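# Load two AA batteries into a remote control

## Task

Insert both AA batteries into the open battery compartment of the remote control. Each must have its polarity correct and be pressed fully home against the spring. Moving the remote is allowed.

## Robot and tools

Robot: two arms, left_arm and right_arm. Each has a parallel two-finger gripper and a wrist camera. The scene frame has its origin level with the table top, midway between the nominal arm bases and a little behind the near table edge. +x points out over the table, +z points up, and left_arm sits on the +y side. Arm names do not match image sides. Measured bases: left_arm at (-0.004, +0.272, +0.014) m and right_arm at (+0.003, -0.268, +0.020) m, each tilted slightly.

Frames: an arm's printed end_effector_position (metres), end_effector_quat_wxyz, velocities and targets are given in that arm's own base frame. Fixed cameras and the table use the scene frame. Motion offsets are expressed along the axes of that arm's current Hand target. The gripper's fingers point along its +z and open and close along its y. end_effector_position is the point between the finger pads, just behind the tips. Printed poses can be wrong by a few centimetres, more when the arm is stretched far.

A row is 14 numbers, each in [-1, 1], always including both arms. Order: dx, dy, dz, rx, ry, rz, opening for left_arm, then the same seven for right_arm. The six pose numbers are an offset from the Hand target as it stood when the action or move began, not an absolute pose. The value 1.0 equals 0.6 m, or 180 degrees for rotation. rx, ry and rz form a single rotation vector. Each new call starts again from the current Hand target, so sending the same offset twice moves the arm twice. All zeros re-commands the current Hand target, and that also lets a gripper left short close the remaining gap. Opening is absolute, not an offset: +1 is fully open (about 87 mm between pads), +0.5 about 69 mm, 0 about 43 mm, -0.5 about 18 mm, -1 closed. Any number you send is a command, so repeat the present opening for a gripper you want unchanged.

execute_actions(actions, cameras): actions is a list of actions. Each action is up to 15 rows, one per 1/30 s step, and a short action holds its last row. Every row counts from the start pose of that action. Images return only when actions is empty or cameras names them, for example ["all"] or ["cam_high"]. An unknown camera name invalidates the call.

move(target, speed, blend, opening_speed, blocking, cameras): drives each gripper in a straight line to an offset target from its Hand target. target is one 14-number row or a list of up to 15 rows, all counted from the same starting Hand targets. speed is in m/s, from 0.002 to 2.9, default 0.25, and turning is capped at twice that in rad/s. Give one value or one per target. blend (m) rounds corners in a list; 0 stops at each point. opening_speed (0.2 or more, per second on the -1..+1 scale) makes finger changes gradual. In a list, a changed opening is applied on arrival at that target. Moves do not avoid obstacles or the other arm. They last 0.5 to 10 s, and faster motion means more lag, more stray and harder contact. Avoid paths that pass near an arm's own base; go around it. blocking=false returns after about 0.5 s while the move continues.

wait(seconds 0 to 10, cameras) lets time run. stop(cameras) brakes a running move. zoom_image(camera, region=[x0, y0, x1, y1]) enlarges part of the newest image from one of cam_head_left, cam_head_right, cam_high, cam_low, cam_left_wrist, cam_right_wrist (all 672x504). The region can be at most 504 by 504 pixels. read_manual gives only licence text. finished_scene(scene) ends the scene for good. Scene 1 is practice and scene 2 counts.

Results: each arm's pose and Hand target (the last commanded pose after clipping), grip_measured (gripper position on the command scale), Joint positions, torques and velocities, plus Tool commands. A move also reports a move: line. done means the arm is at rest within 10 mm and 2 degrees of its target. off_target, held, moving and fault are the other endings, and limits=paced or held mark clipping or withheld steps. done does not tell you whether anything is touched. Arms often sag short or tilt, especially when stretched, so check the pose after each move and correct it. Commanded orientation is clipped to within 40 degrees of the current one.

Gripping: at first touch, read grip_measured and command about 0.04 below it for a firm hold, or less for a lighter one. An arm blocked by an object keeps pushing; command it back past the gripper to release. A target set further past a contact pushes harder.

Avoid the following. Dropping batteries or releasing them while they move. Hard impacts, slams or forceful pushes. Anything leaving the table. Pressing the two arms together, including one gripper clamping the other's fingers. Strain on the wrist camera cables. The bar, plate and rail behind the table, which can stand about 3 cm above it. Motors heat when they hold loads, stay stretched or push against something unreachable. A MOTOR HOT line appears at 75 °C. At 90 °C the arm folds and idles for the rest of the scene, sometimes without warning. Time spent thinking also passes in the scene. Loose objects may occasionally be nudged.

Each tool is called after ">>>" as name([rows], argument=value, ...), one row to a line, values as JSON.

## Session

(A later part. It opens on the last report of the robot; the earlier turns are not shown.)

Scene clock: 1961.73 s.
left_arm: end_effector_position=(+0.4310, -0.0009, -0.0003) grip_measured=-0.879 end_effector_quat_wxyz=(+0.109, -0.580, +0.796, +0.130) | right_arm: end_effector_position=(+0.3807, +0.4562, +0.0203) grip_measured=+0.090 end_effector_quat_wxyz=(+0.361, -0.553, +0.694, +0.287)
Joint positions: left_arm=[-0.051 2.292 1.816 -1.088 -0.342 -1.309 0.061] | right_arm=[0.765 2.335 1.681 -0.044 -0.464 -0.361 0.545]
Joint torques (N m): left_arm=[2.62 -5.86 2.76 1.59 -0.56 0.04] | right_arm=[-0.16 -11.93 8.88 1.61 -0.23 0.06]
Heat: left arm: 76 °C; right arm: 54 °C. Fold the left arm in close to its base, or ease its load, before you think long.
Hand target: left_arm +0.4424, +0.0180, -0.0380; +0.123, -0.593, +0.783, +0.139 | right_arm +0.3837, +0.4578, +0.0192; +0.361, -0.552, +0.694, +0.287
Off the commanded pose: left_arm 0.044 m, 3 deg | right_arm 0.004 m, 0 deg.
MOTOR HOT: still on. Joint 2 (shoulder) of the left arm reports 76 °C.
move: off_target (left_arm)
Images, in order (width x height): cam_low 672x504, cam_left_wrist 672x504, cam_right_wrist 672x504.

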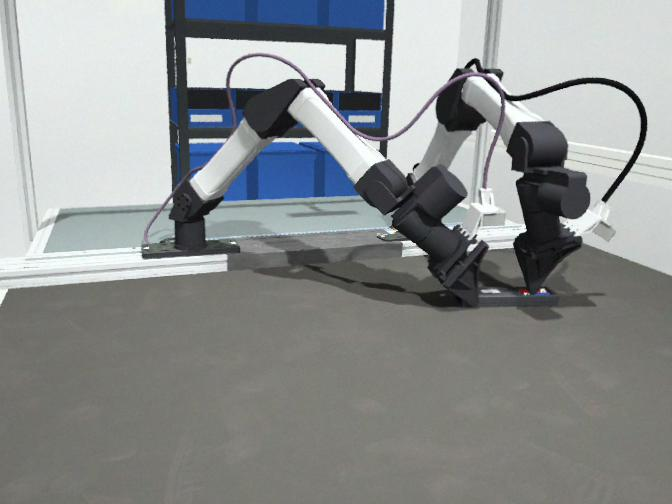

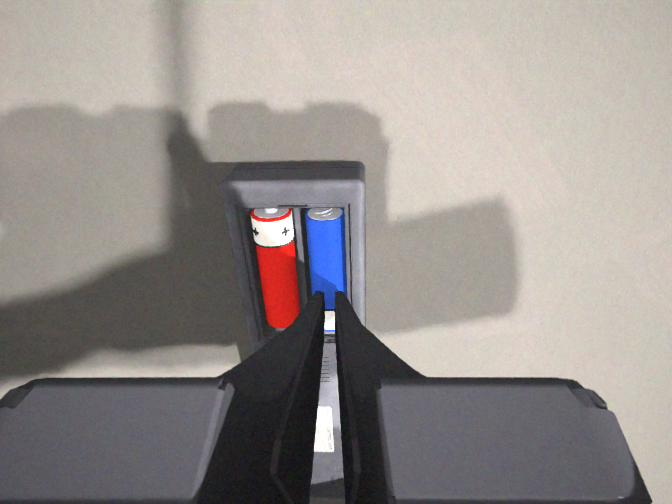

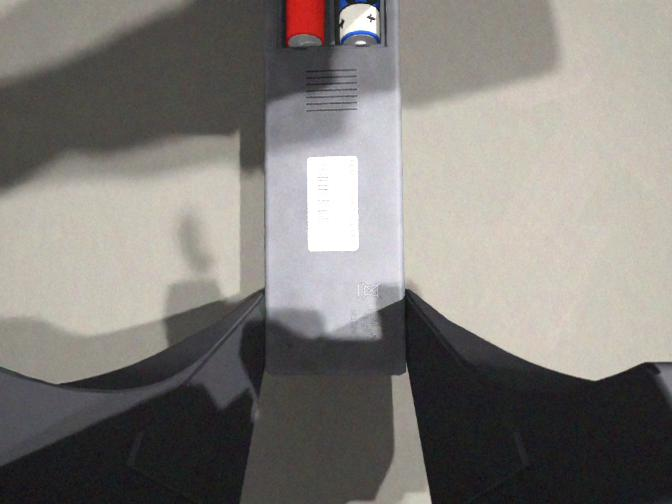

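>>> move([
  [-0.03,0,0.02,0,0,0,-0.88,0,0,0,0,0,0,0.03],
  [-0.055,0,0.02,0,0,0,-0.88,0,0,0,0,0,0,0.03],
], speed=0.1, blend=[0.005,0], cameras=["cam_left_wrist","cam_low","cam_right_wrist"])

>>> zoom_image(camera="cam_left_wrist", region=[190, 170, 400, 370])

>>> zoom_image(camera="cam_right_wrist", region=[250, 0, 430, 120])

>>> zoom_image(camera="cam_low", region=[515, 275, 565, 310])

Scene clock: 1969.07 s.
left_arm: end_effector_position=(+0.4403, +0.0328, -0.0020) grip_measured=-0.879 end_effector_quat_wxyz=(+0.112, -0.585, +0.794, +0.123) | right_arm: end_effector_position=(+0.3807, +0.4562, +0.0203) grip_measured=+0.090 end_effector_quat_wxyz=(+0.361, -0.553, +0.694, +0.287)
Joint positions: left_arm=[0.029 2.308 1.836 -1.052 -0.331 -1.232 0.061] | right_arm=[0.765 2.335 1.681 -0.044 -0.464 -0.361 0.545]
Joint torques (N m): left_arm=[2.02 -4.81 6.11 1.38 -0.64 0.09] | right_arm=[-0.16 -11.93 8.9 1.6 -0.23 0.06]
Heat: left arm: 73 °C; right arm: 54 °C. Fold the left arm in close to its base, or ease its load, before you think long.
Hand target: left_arm +0.4513, +0.0518, -0.0375; +0.123, -0.593, +0.783, +0.140 | right_arm +0.3837, +0.4578, +0.0192; +0.361, -0.552, +0.694, +0.287
Off the commanded pose: left_arm 0.042 m, 3 deg | right_arm 0.004 m, 0 deg.
MOTOR HOT: still on. Joint 2 (shoulder) of the left arm reports 73 °C.
move: off_target (left_arm)
Images, in order (width x height): cam_low 672x504, cam_left_wrist 672x504, cam_right_wrist 672x504.

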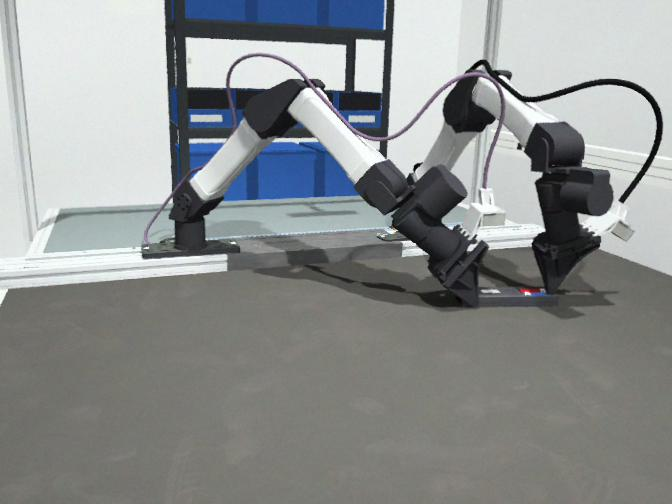

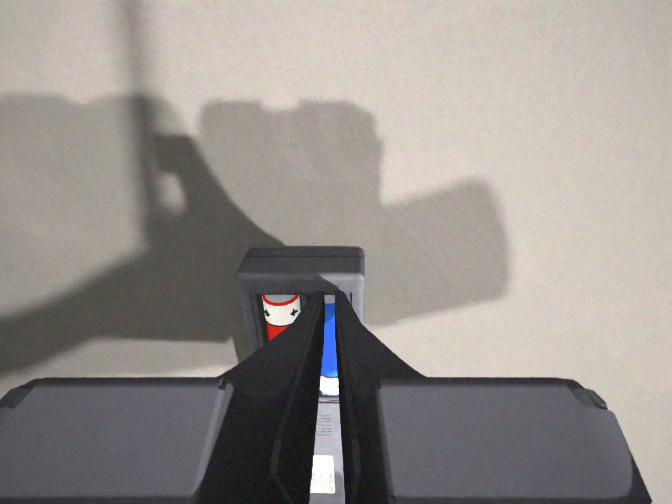

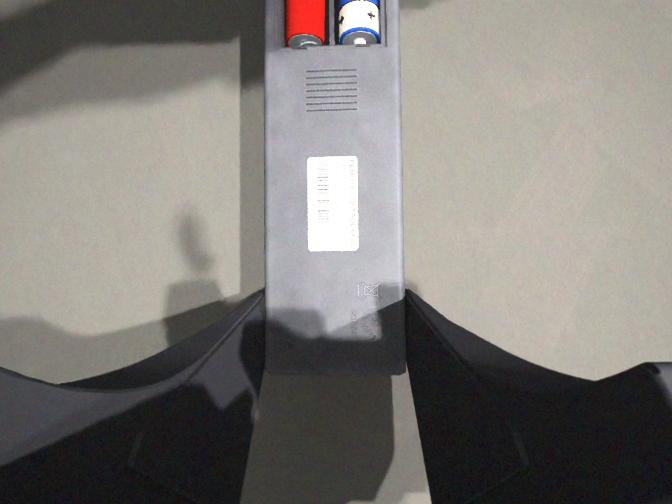

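Scaled by 2.400 from the camera's 672x504 image, which has a finer 960x720 frame.

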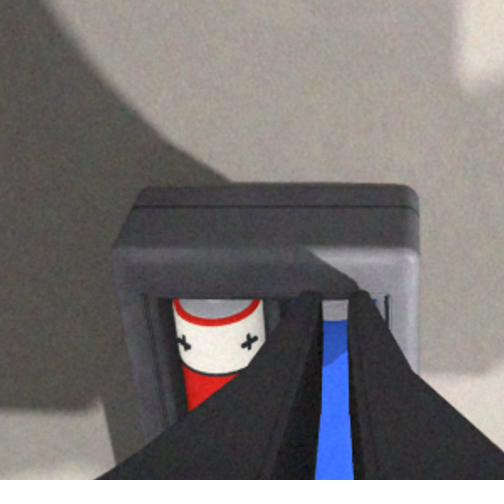

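Scaled by 2.800 from the camera's 672x504 image, which has a finer 960x720 frame.

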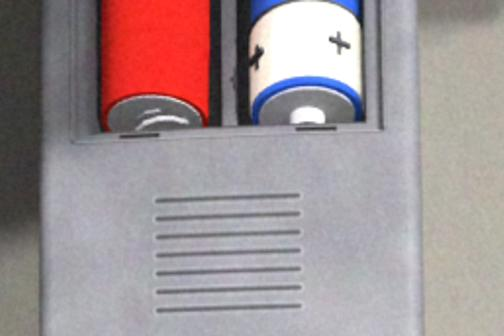

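Scaled by 10.080 from the camera's 672x504 image, which has a finer 960x720 frame.

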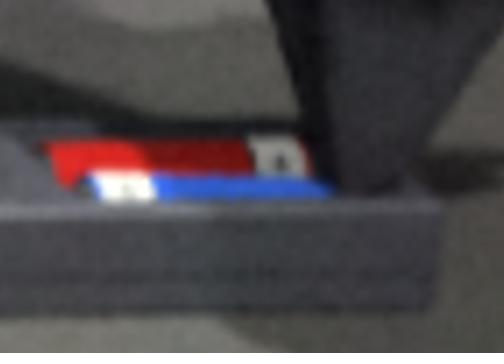

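>>> move([
  [0.02,0,-0.1,0,0,0,-0.88,0,0,0,0,0,0,0.03],
  [0.075,0.0,-0.12,0,0,0,-0.88,0,0,0,0,0,0,0.03],
], speed=0.15, blend=[0.01,0], cameras=["cam_left_wrist","cam_low"])

>>> zoom_image(camera="cam_left_wrist", region=[190, 170, 400, 370])

>>> zoom_image(camera="cam_low", region=[515, 275, 565, 310])

Scene clock: 1975.43 s.
left_arm: end_effector_position=(+0.4343, -0.0195, +0.0041) grip_measured=-0.880 end_effector_quat_wxyz=(+0.114, -0.587, +0.790, +0.139) | right_arm: end_effector_position=(+0.3807, +0.4562, +0.0203) grip_measured=+0.090 end_effector_quat_wxyz=(+0.361, -0.553, +0.694, +0.287)
Joint positions: left_arm=[-0.099 2.319 1.877 -1.148 -0.36 -1.38 0.06] | right_arm=[0.765 2.335 1.681 -0.044 -0.464 -0.361 0.545]
Joint torques (N m): left_arm=[0.43 -12.41 8.8 0.13 -0.38 -0.03] | right_arm=[-0.16 -11.95 8.88 1.61 -0.23 0.06]
Heat: left arm: 71 °C; right arm: 54 °C.
Hand target: left_arm +0.4374, -0.0147, +0.0133; +0.123, -0.593, +0.783, +0.140 | right_arm +0.3837, +0.4578, +0.0192; +0.361, -0.552, +0.694, +0.287
Off the commanded pose: left_arm 0.011 m, 1 deg | right_arm 0.004 m, 0 deg.
MOTOR HOT: cleared for the motors of the left arm.
move: off_target (left_arm)
Images, in order (width x height): cam_low 672x504, cam_left_wrist 672x504.

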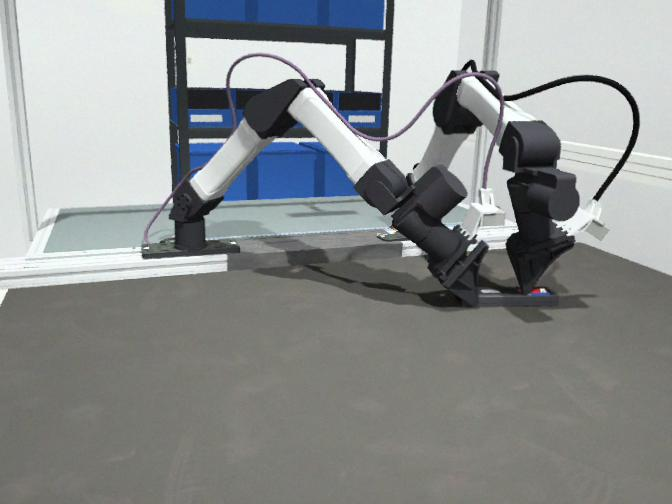

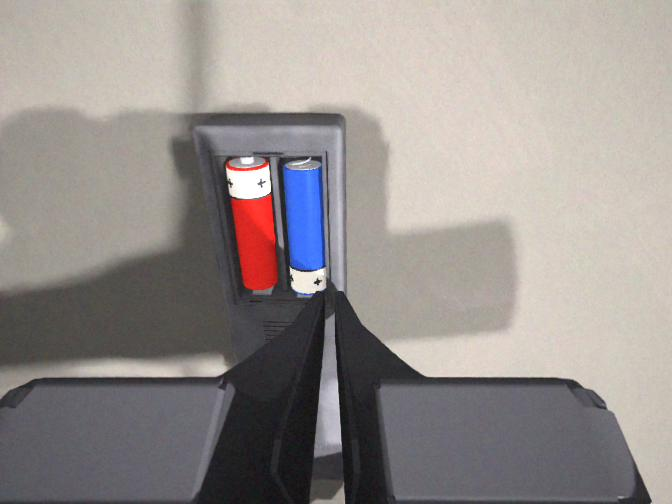

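Scaled by 2.400 from the camera's 672x504 image, which has a finer 960x720 frame.

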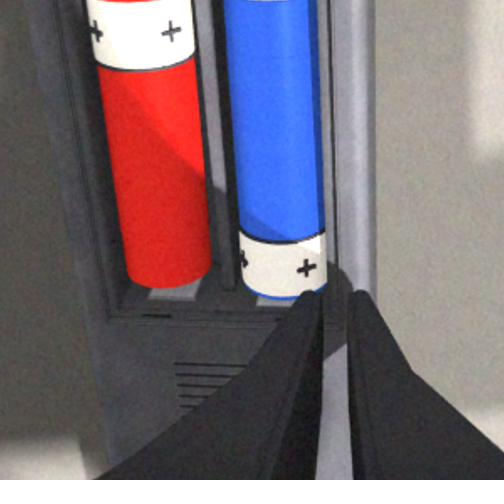

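Scaled by 10.080 from the camera's 672x504 image, which has a finer 960x720 frame.

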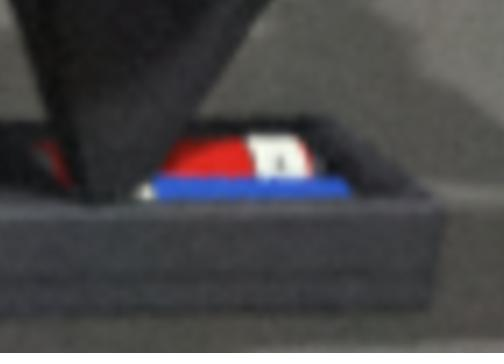

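>>> move(target=[0,0.0,-0.08,0,0,0,-0.88,0,0,0,0,0,0,0.03], speed=0.12, cameras=["cam_left_wrist","cam_low","cam_right_wrist"])

>>> zoom_image(camera="cam_left_wrist", region=[210, 80, 360, 280])

>>> zoom_image(camera="cam_low", region=[515, 275, 565, 310])

>>> zoom_image(camera="cam_right_wrist", region=[250, 0, 430, 120])

Scene clock: 1982.03 s.
left_arm: end_effector_position=(+0.4271, -0.0320, +0.0395) grip_measured=-0.880 end_effector_quat_wxyz=(+0.101, -0.587, +0.789, +0.152) | right_arm: end_effector_position=(+0.3807, +0.4562, +0.0203) grip_measured=+0.090 end_effector_quat_wxyz=(+0.361, -0.553, +0.694, +0.287)
Joint positions: left_arm=[-0.129 2.319 2.016 -1.337 -0.36 -1.422 0.06] | right_arm=[0.765 2.335 1.681 -0.044 -0.464 -0.361 0.545]
Joint torques (N m): left_arm=[-0.27 -13.48 10.51 0.09 -0.38 -0.03] | right_arm=[-0.16 -11.95 8.9 1.61 -0.23 0.06]
Heat: left arm: 71 °C; right arm: 54 °C.
Hand target: left_arm +0.4361, -0.0322, +0.0580; +0.123, -0.593, +0.783, +0.140 | right_arm +0.3837, +0.4578, +0.0192; +0.361, -0.552, +0.694, +0.287
Off the commanded pose: left_arm 0.021 m, 3 deg | right_arm 0.004 m, 0 deg.
move: off_target (left_arm)
Images, in order (width x height): cam_low 672x504, cam_left_wrist 672x504, cam_right_wrist 672x504.

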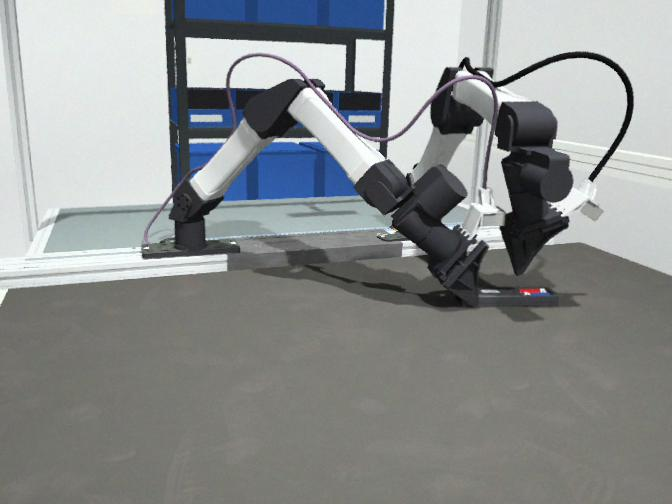

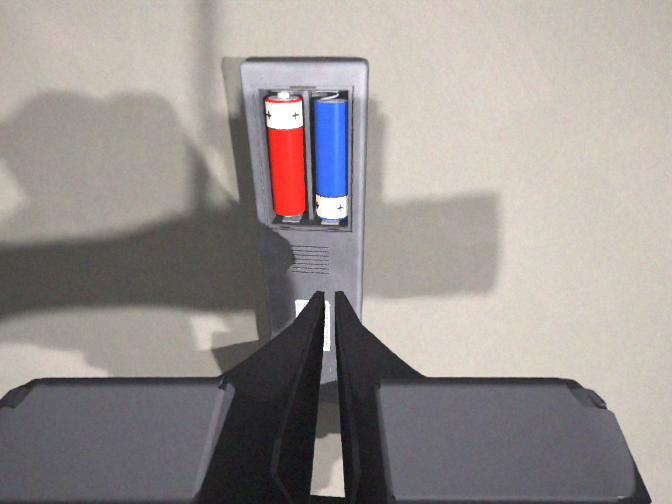

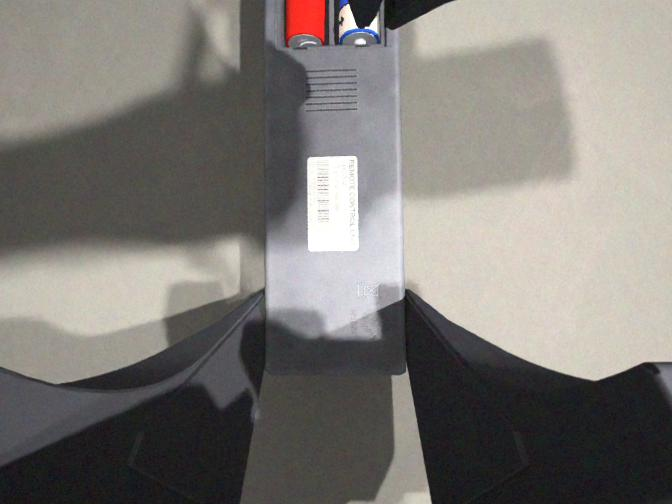

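Scaled by 2.520 from the camera's 672x504 image, which has a finer 960x720 frame.

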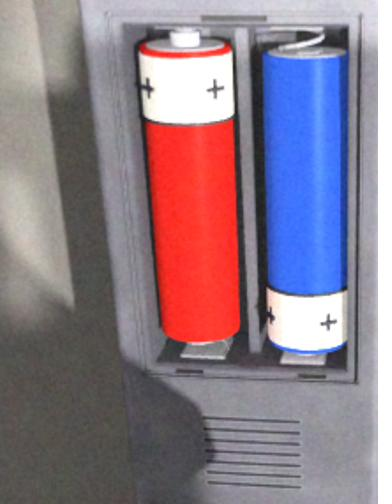

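Scaled by 10.080 from the camera's 672x504 image, which has a finer 960x720 frame.

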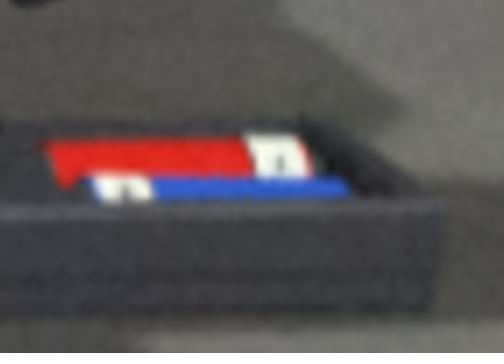

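Scaled by 2.800 from the camera's 672x504 image, which has a finer 960x720 frame.

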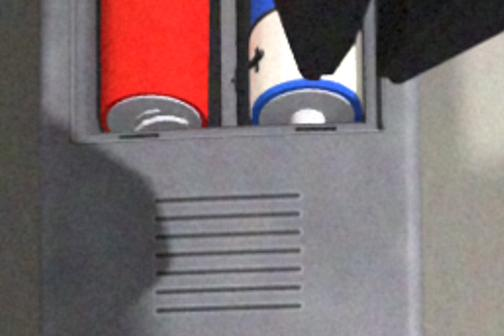

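>>> move([
  [-0.015,0.005,0.05,0,0,0,-0.88,0,0,0,0,0,0,0.03],
  [-0.015,0.005,0.075,0,0,0,-0.88,0,0,0,0,0,0,0.03],
], speed=0.1, cameras=["cam_left_wrist"])

>>> zoom_image(camera="cam_left_wrist", region=[190, 170, 400, 370])

Scene clock: 1991.37 s.
left_arm: end_effector_position=(+0.4306, -0.0143, +0.0121) grip_measured=-0.880 end_effector_quat_wxyz=(+0.105, -0.590, +0.787, +0.146) | right_arm: end_effector_position=(+0.3807, +0.4562, +0.0203) grip_measured=+0.090 end_effector_quat_wxyz=(+0.361, -0.553, +0.694, +0.287)
Joint positions: left_arm=[-0.088 2.319 1.908 -1.201 -0.36 -1.382 0.06] | right_arm=[0.765 2.335 1.681 -0.044 -0.464 -0.361 0.545]
Joint torques (N m): left_arm=[1.05 -13.3 6.3 0.54 -0.39 0.18] | right_arm=[-0.14 -11.93 8.9 1.61 -0.23 0.06]
Heat: left arm: 71 °C; right arm: 54 °C.
Hand target: left_arm +0.4369, -0.0070, +0.0196; +0.123, -0.593, +0.783, +0.140 | right_arm +0.3837, +0.4578, +0.0192; +0.361, -0.552, +0.694, +0.287
Off the commanded pose: left_arm 0.012 m, 2 deg | right_arm 0.004 m, 0 deg.
move: off_target (left_arm)
Images, in order (width x height): cam_left_wrist 672x504.

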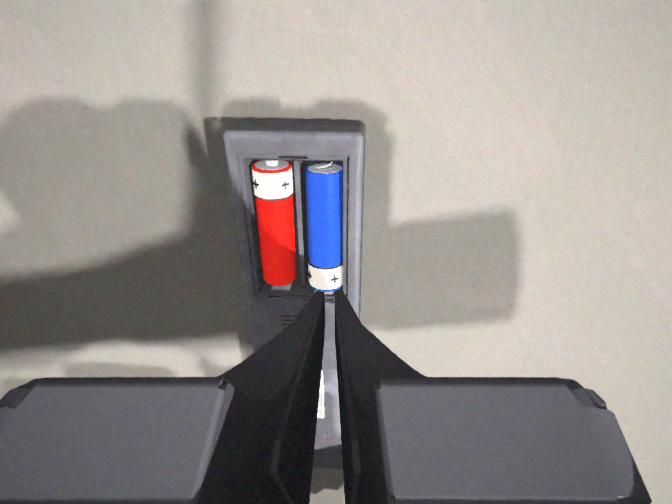

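Scaled by 2.400 from the camera's 672x504 image, which has a finer 960x720 frame.

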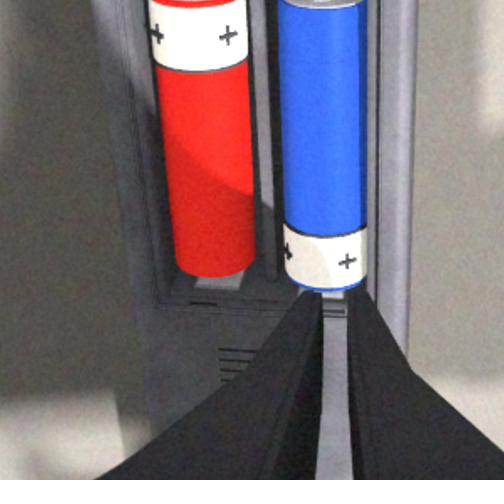

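>>> move([
  [0.0,0.002,0.03,0,0,0,-0.88,0,0,0,0,0,0,0.03],
  [0.005,0.0,0.075,0,0,0,-0.88,0,0,0,0,0,0,0.03],
], speed=0.1, blend=[0.005,0], cameras=["cam_left_wrist","cam_low","cam_right_wrist"])

>>> zoom_image(camera="cam_left_wrist", region=[190, 170, 400, 370])

>>> zoom_image(camera="cam_right_wrist", region=[250, 0, 430, 120])

>>> zoom_image(camera="cam_low", region=[515, 275, 565, 310])

Scene clock: 1997.33 s.
left_arm: end_effector_position=(+0.4285, -0.0093, +0.0005) grip_measured=-0.879 end_effector_quat_wxyz=(+0.110, -0.581, +0.795, +0.137) | right_arm: end_effector_position=(+0.3807, +0.4562, +0.0203) grip_measured=+0.090 end_effector_quat_wxyz=(+0.361, -0.553, +0.694, +0.287)
Joint positions: left_arm=[-0.075 2.295 1.822 -1.109 -0.353 -1.339 0.06] | right_arm=[0.765 2.335 1.681 -0.044 -0.464 -0.361 0.545]
Joint torques (N m): left_arm=[2.43 -8.38 3.18 1.27 -0.47 0.04] | right_arm=[-0.16 -11.93 8.9 1.6 -0.23 0.06]
Heat: left arm: 72 °C; right arm: 54 °C.
Hand target: left_arm +0.4373, +0.0067, -0.0233; +0.123, -0.593, +0.783, +0.140 | right_arm +0.3837, +0.4578, +0.0192; +0.361, -0.552, +0.694, +0.287
Off the commanded pose: left_arm 0.030 m, 2 deg | right_arm 0.004 m, 0 deg.
move: off_target (left_arm)
Images, in order (width x height): cam_low 672x504, cam_left_wrist 672x504, cam_right_wrist 672x504.

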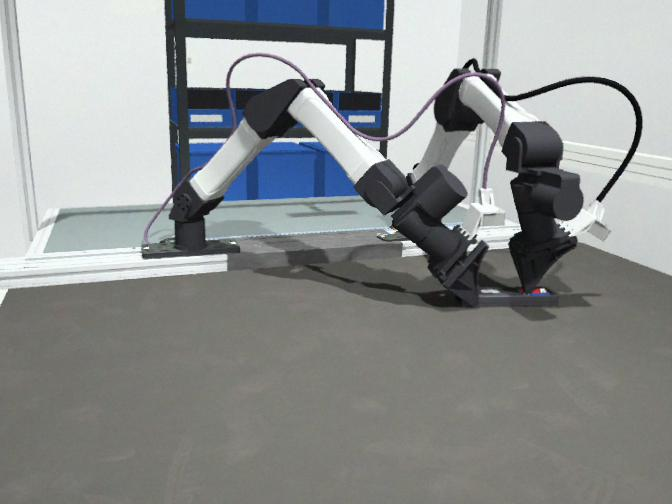

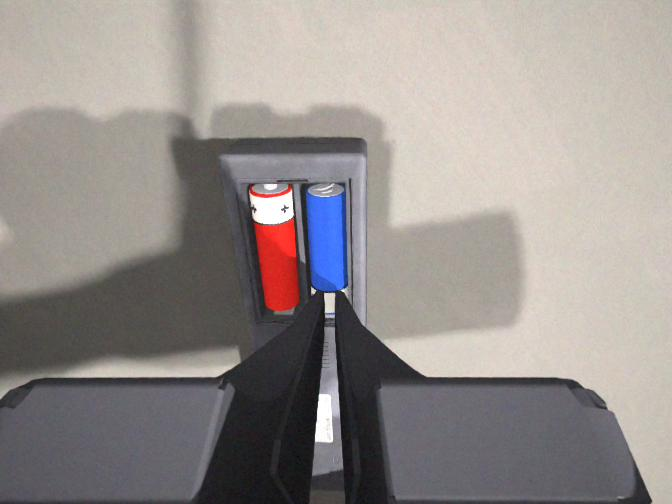

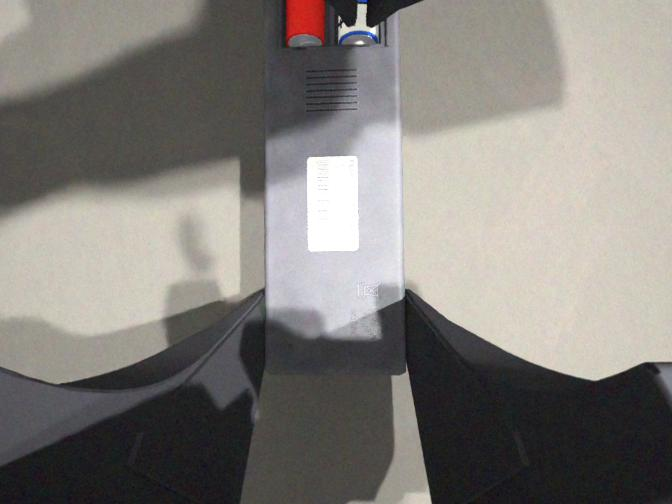

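Scaled by 2.400 from the camera's 672x504 image, which has a finer 960x720 frame.

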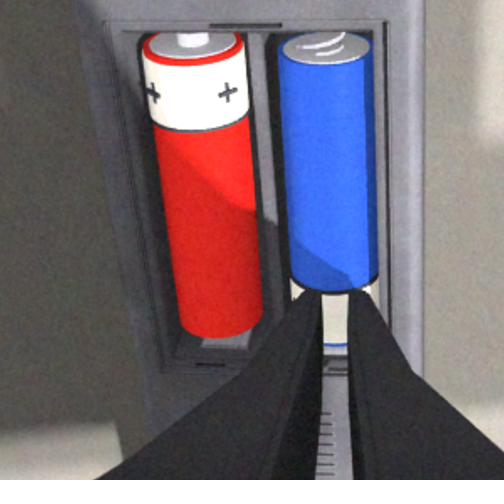

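Scaled by 2.800 from the camera's 672x504 image, which has a finer 960x720 frame.

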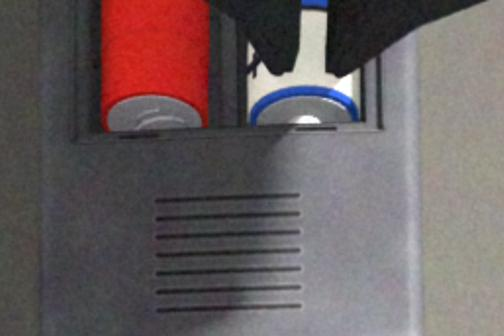

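Scaled by 10.080 from the camera's 672x504 image, which has a finer 960x720 frame.

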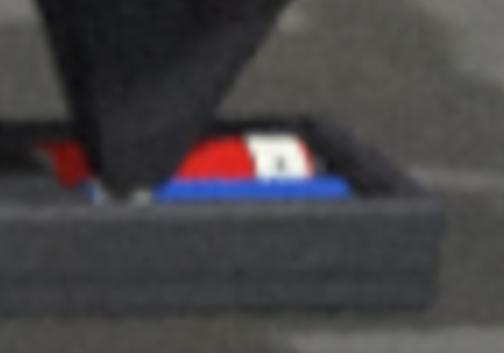

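Ring ~86. Press harder downward only, at this spot.

>>> move(target=[0.02,0.0,0.055,0,0,0,-0.88,0,0,0,0,0,0,0.03], speed=0.1, cameras=["cam_left_wrist","cam_low","cam_right_wrist"])

>>> zoom_image(camera="cam_left_wrist", region=[190, 170, 400, 370])

>>> zoom_image(camera="cam_right_wrist", region=[250, 0, 430, 120])

>>> zoom_image(camera="cam_low", region=[515, 275, 565, 310])

Scene clock: 2002.07 s.
left_arm: end_effector_position=(+0.4279, -0.0092, -0.0005) grip_measured=-0.879 end_effector_quat_wxyz=(+0.126, -0.580, +0.795, +0.124) | right_arm: end_effector_position=(+0.3807, +0.4562, +0.0203) grip_measured=+0.090 end_effector_quat_wxyz=(+0.361, -0.553, +0.694, +0.287)
Joint positions: left_arm=[-0.075 2.249 1.742 -1.03 -0.353 -1.329 0.061] | right_arm=[0.765 2.335 1.681 -0.044 -0.464 -0.361 0.545]
Joint torques (N m): left_arm=[2.47 -2.61 1.1 1.79 -0.47 -0.02] | right_arm=[-0.14 -11.95 8.9 1.61 -0.23 0.06]
Heat: left arm: 71 °C; right arm: 54 °C.
Hand target: left_arm +0.4350, +0.0081, -0.0583; +0.123, -0.593, +0.783, +0.140 | right_arm +0.3837, +0.4578, +0.0192; +0.361, -0.552, +0.694, +0.287
Off the commanded pose: left_arm 0.061 m, 3 deg | right_arm 0.004 m, 0 deg.
move: off_target (left_arm)
Images, in order (width x height): cam_low 672x504, cam_left_wrist 672x504, cam_right_wrist 672x504.

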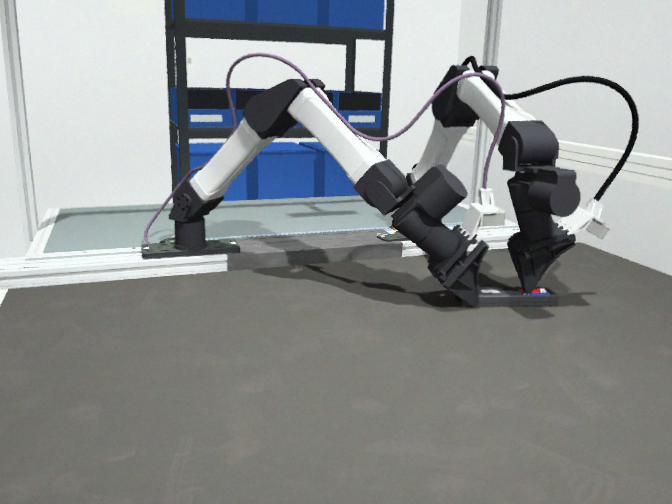

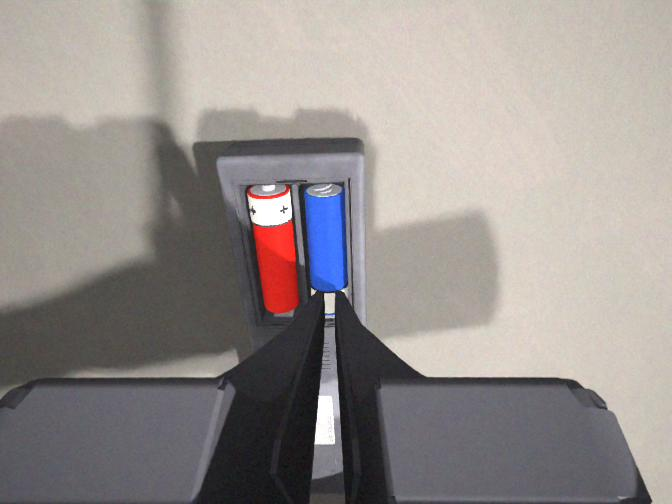

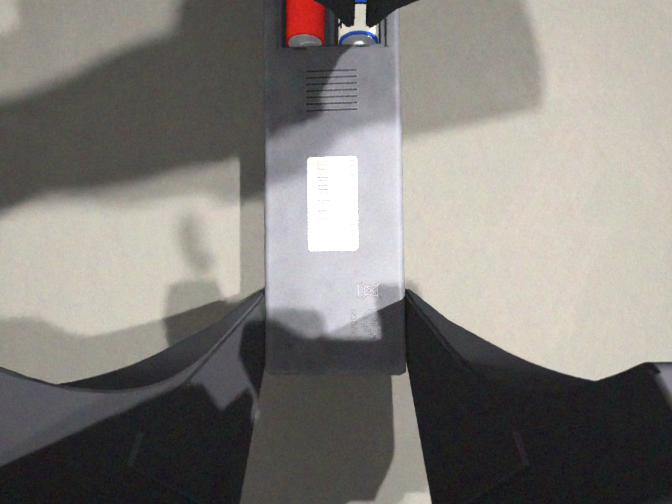

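Scaled by 2.400 from the camera's 672x504 image, which has a finer 960x720 frame.

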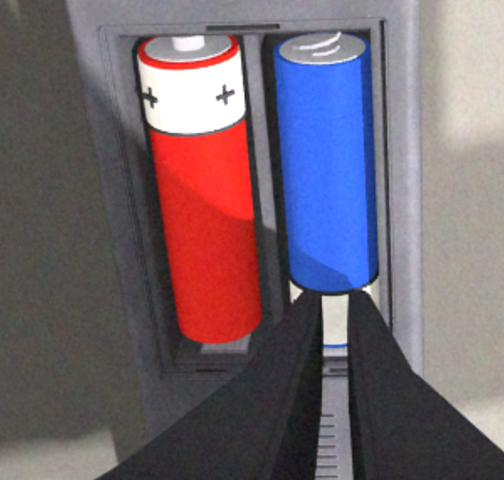

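Scaled by 2.800 from the camera's 672x504 image, which has a finer 960x720 frame.

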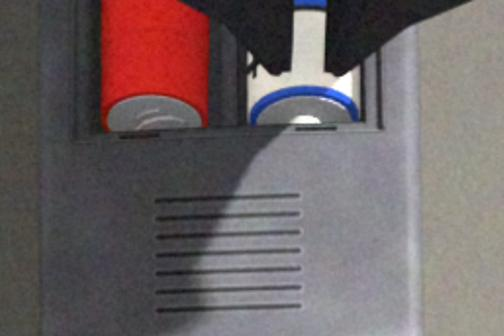

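Scaled by 10.080 from the camera's 672x504 image, which has a finer 960x720 frame.

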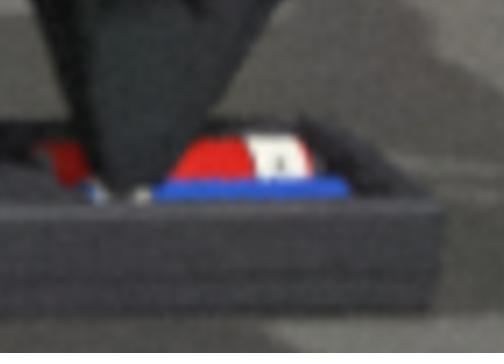

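>>> move([
  [0.0,0.0,-0.05,0,0,0,-0.88,0,0,0,0,0,0,0.03],
  [-0.02,0.0,-0.06,0,0,0,-0.88,0,0,0,0,0,0,0.03],
  [-0.02,0.0,0.03,0,0,0,-0.88,0,0,0,0,0,0,0.03],
], speed=0.1, cameras=["cam_left_wrist","cam_low","cam_right_wrist"])

>>> zoom_image(camera="cam_right_wrist", region=[250, 0, 430, 120])

>>> zoom_image(camera="cam_left_wrist", region=[190, 170, 400, 370])

Scene clock: 2010.00 s.
left_arm: end_effector_position=(+0.4280, -0.0047, -0.0041) grip_measured=-0.878 end_effector_quat_wxyz=(+0.113, -0.577, +0.802, +0.110) | right_arm: end_effector_position=(+0.3807, +0.4562, +0.0203) grip_measured=+0.090 end_effector_quat_wxyz=(+0.361, -0.553, +0.694, +0.287)
Joint positions: left_arm=[-0.048 2.252 1.734 -1.012 -0.313 -1.289 0.061] | right_arm=[0.765 2.335 1.681 -0.044 -0.464 -0.361 0.545]
Joint torques (N m): left_arm=[3.56 -1.28 0.55 2.03 -0.82 -0.09] | right_arm=[-0.16 -11.93 8.9 1.61 -0.23 0.06]
Heat: left arm: 69 °C; right arm: 54 °C.
Hand target: left_arm +0.4386, +0.0254, -0.0709; +0.123, -0.593, +0.783, +0.140 | right_arm +0.3837, +0.4578, +0.0192; +0.361, -0.552, +0.694, +0.287
Off the commanded pose: left_arm 0.074 m, 5 deg | right_arm 0.004 m, 0 deg.
move: off_target (left_arm)
Images, in order (width x height): cam_low 672x504, cam_left_wrist 672x504, cam_right_wrist 672x504.

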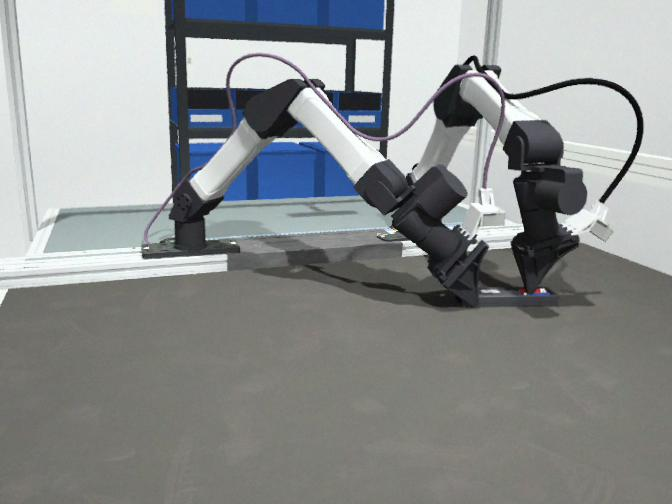

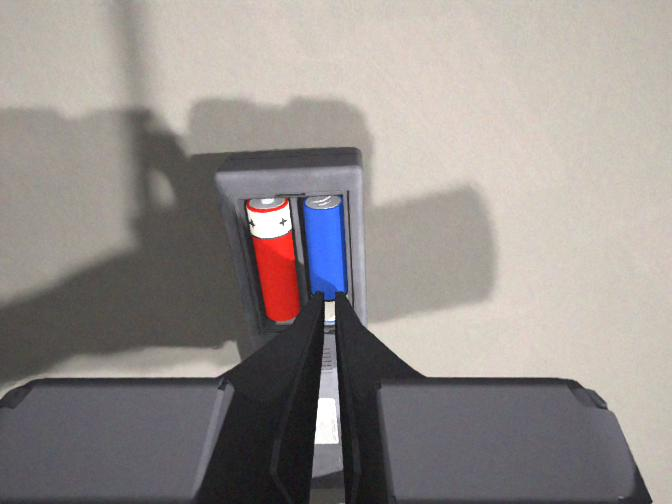

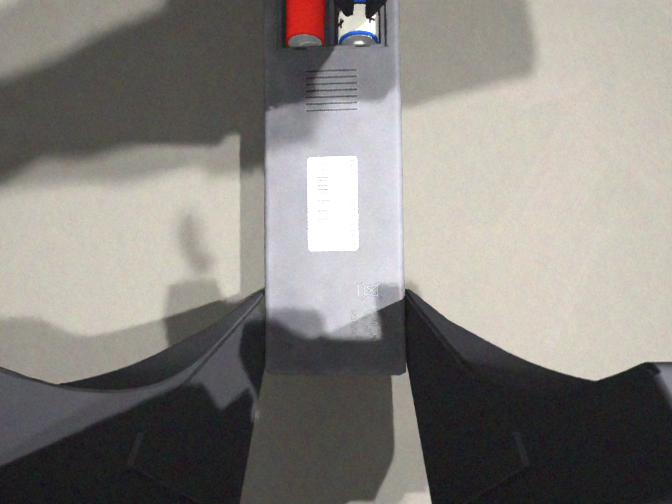

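Scaled by 2.800 from the camera's 672x504 image, which has a finer 960x720 frame.

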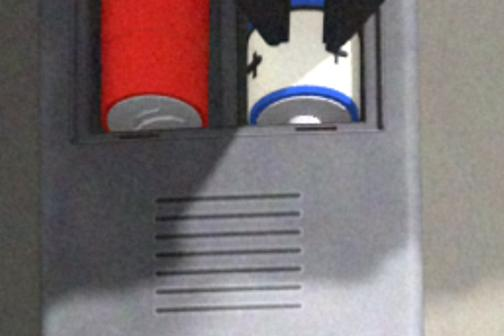

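Scaled by 2.400 from the camera's 672x504 image, which has a finer 960x720 frame.

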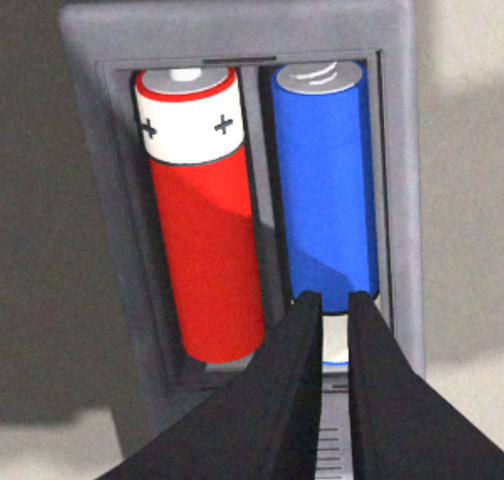

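>>> move([
  [0.03,0.0,-0.1,0,0,0,-0.88,0,0,0,0,0,0,0.03],
  [0.03,0.0,-0.22,0,0.0,0,-0.88,0,0,0,0,0,0,0.03],
], speed=0.15, blend=[0.01,0], cameras=["cam_left_wrist","cam_low","cam_right_wrist"])

>>> zoom_image(camera="cam_left_wrist", region=[210, 40, 370, 240])

>>> zoom_image(camera="cam_right_wrist", region=[250, 0, 430, 120])

>>> zoom_image(camera="cam_low", region=[515, 275, 565, 310])

Scene clock: 2016.83 s.
left_arm: end_effector_position=(+0.4227, -0.0350, +0.0366) grip_measured=-0.880 end_effector_quat_wxyz=(+0.114, -0.589, +0.786, +0.150) | right_arm: end_effector_position=(+0.3813, +0.4556, +0.0203) grip_measured=+0.090 end_effector_quat_wxyz=(+0.361, -0.553, +0.694, +0.287)
Joint positions: left_arm=[-0.143 2.278 1.935 -1.282 -0.374 -1.44 0.06] | right_arm=[0.764 2.335 1.681 -0.044 -0.465 -0.361 0.545]
Joint torques (N m): left_arm=[-0.46 -11.22 10.54 0.11 -0.29 -0.08] | right_arm=[-0.03 -11.93 8.88 1.61 -0.23 0.06]
Heat: left arm: 67 °C; right arm: 54 °C.
Hand target: left_arm +0.4303, -0.0388, +0.0457; +0.123, -0.593, +0.783, +0.140 | right_arm +0.3838, +0.4577, +0.0192; +0.361, -0.552, +0.695, +0.287
Off the commanded pose: left_arm 0.012 m, 2 deg | right_arm 0.003 m, 0 deg.
move: off_target (left_arm)
Images, in order (width x height): cam_low 672x504, cam_left_wrist 672x504, cam_right_wrist 672x504.

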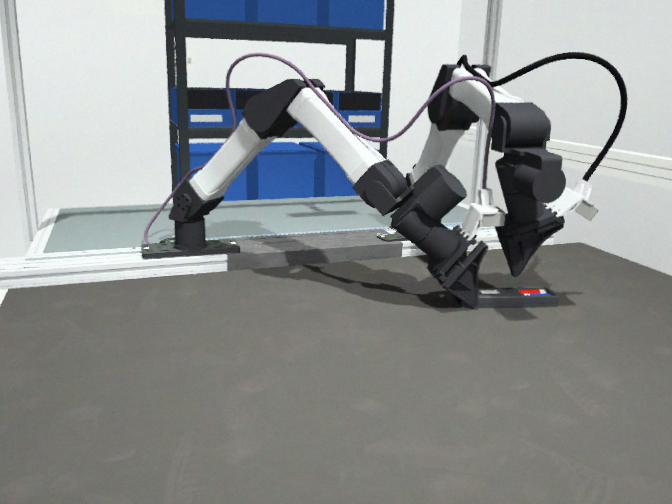

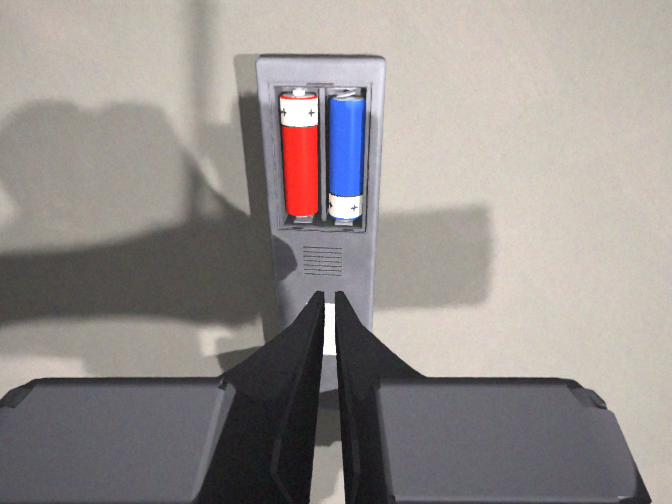

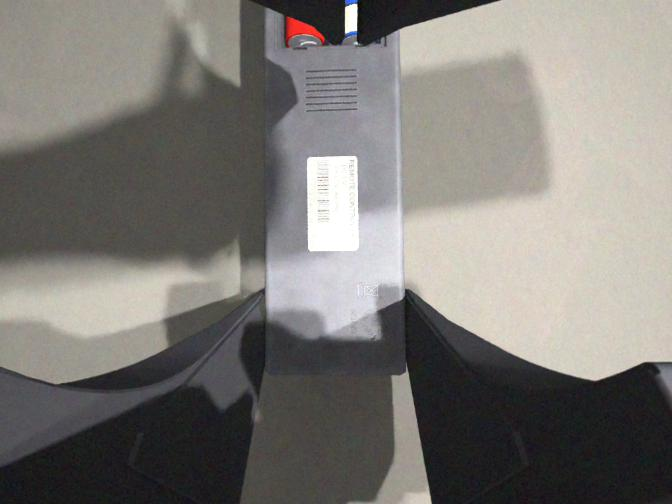

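Scaled by 2.520 from the camera's 672x504 image, which has a finer 960x720 frame.

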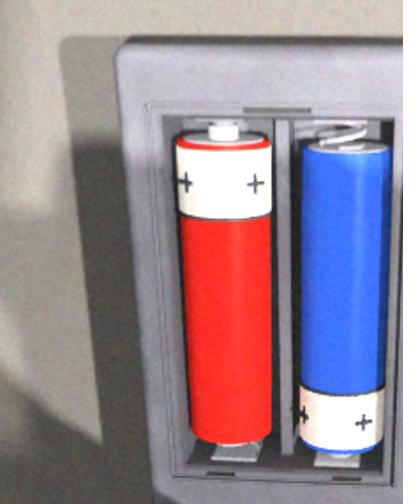

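Scaled by 2.800 from the camera's 672x504 image, which has a finer 960x720 frame.

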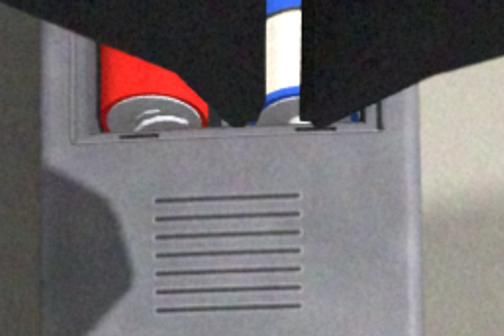

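Scaled by 10.080 from the camera's 672x504 image, which has a finer 960x720 frame.

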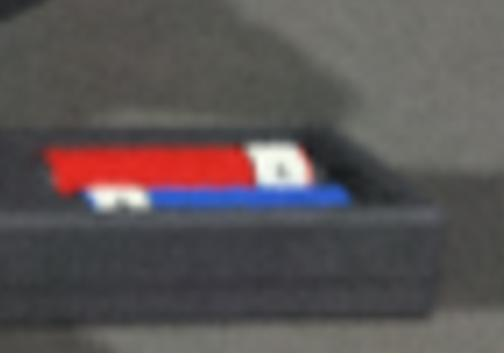

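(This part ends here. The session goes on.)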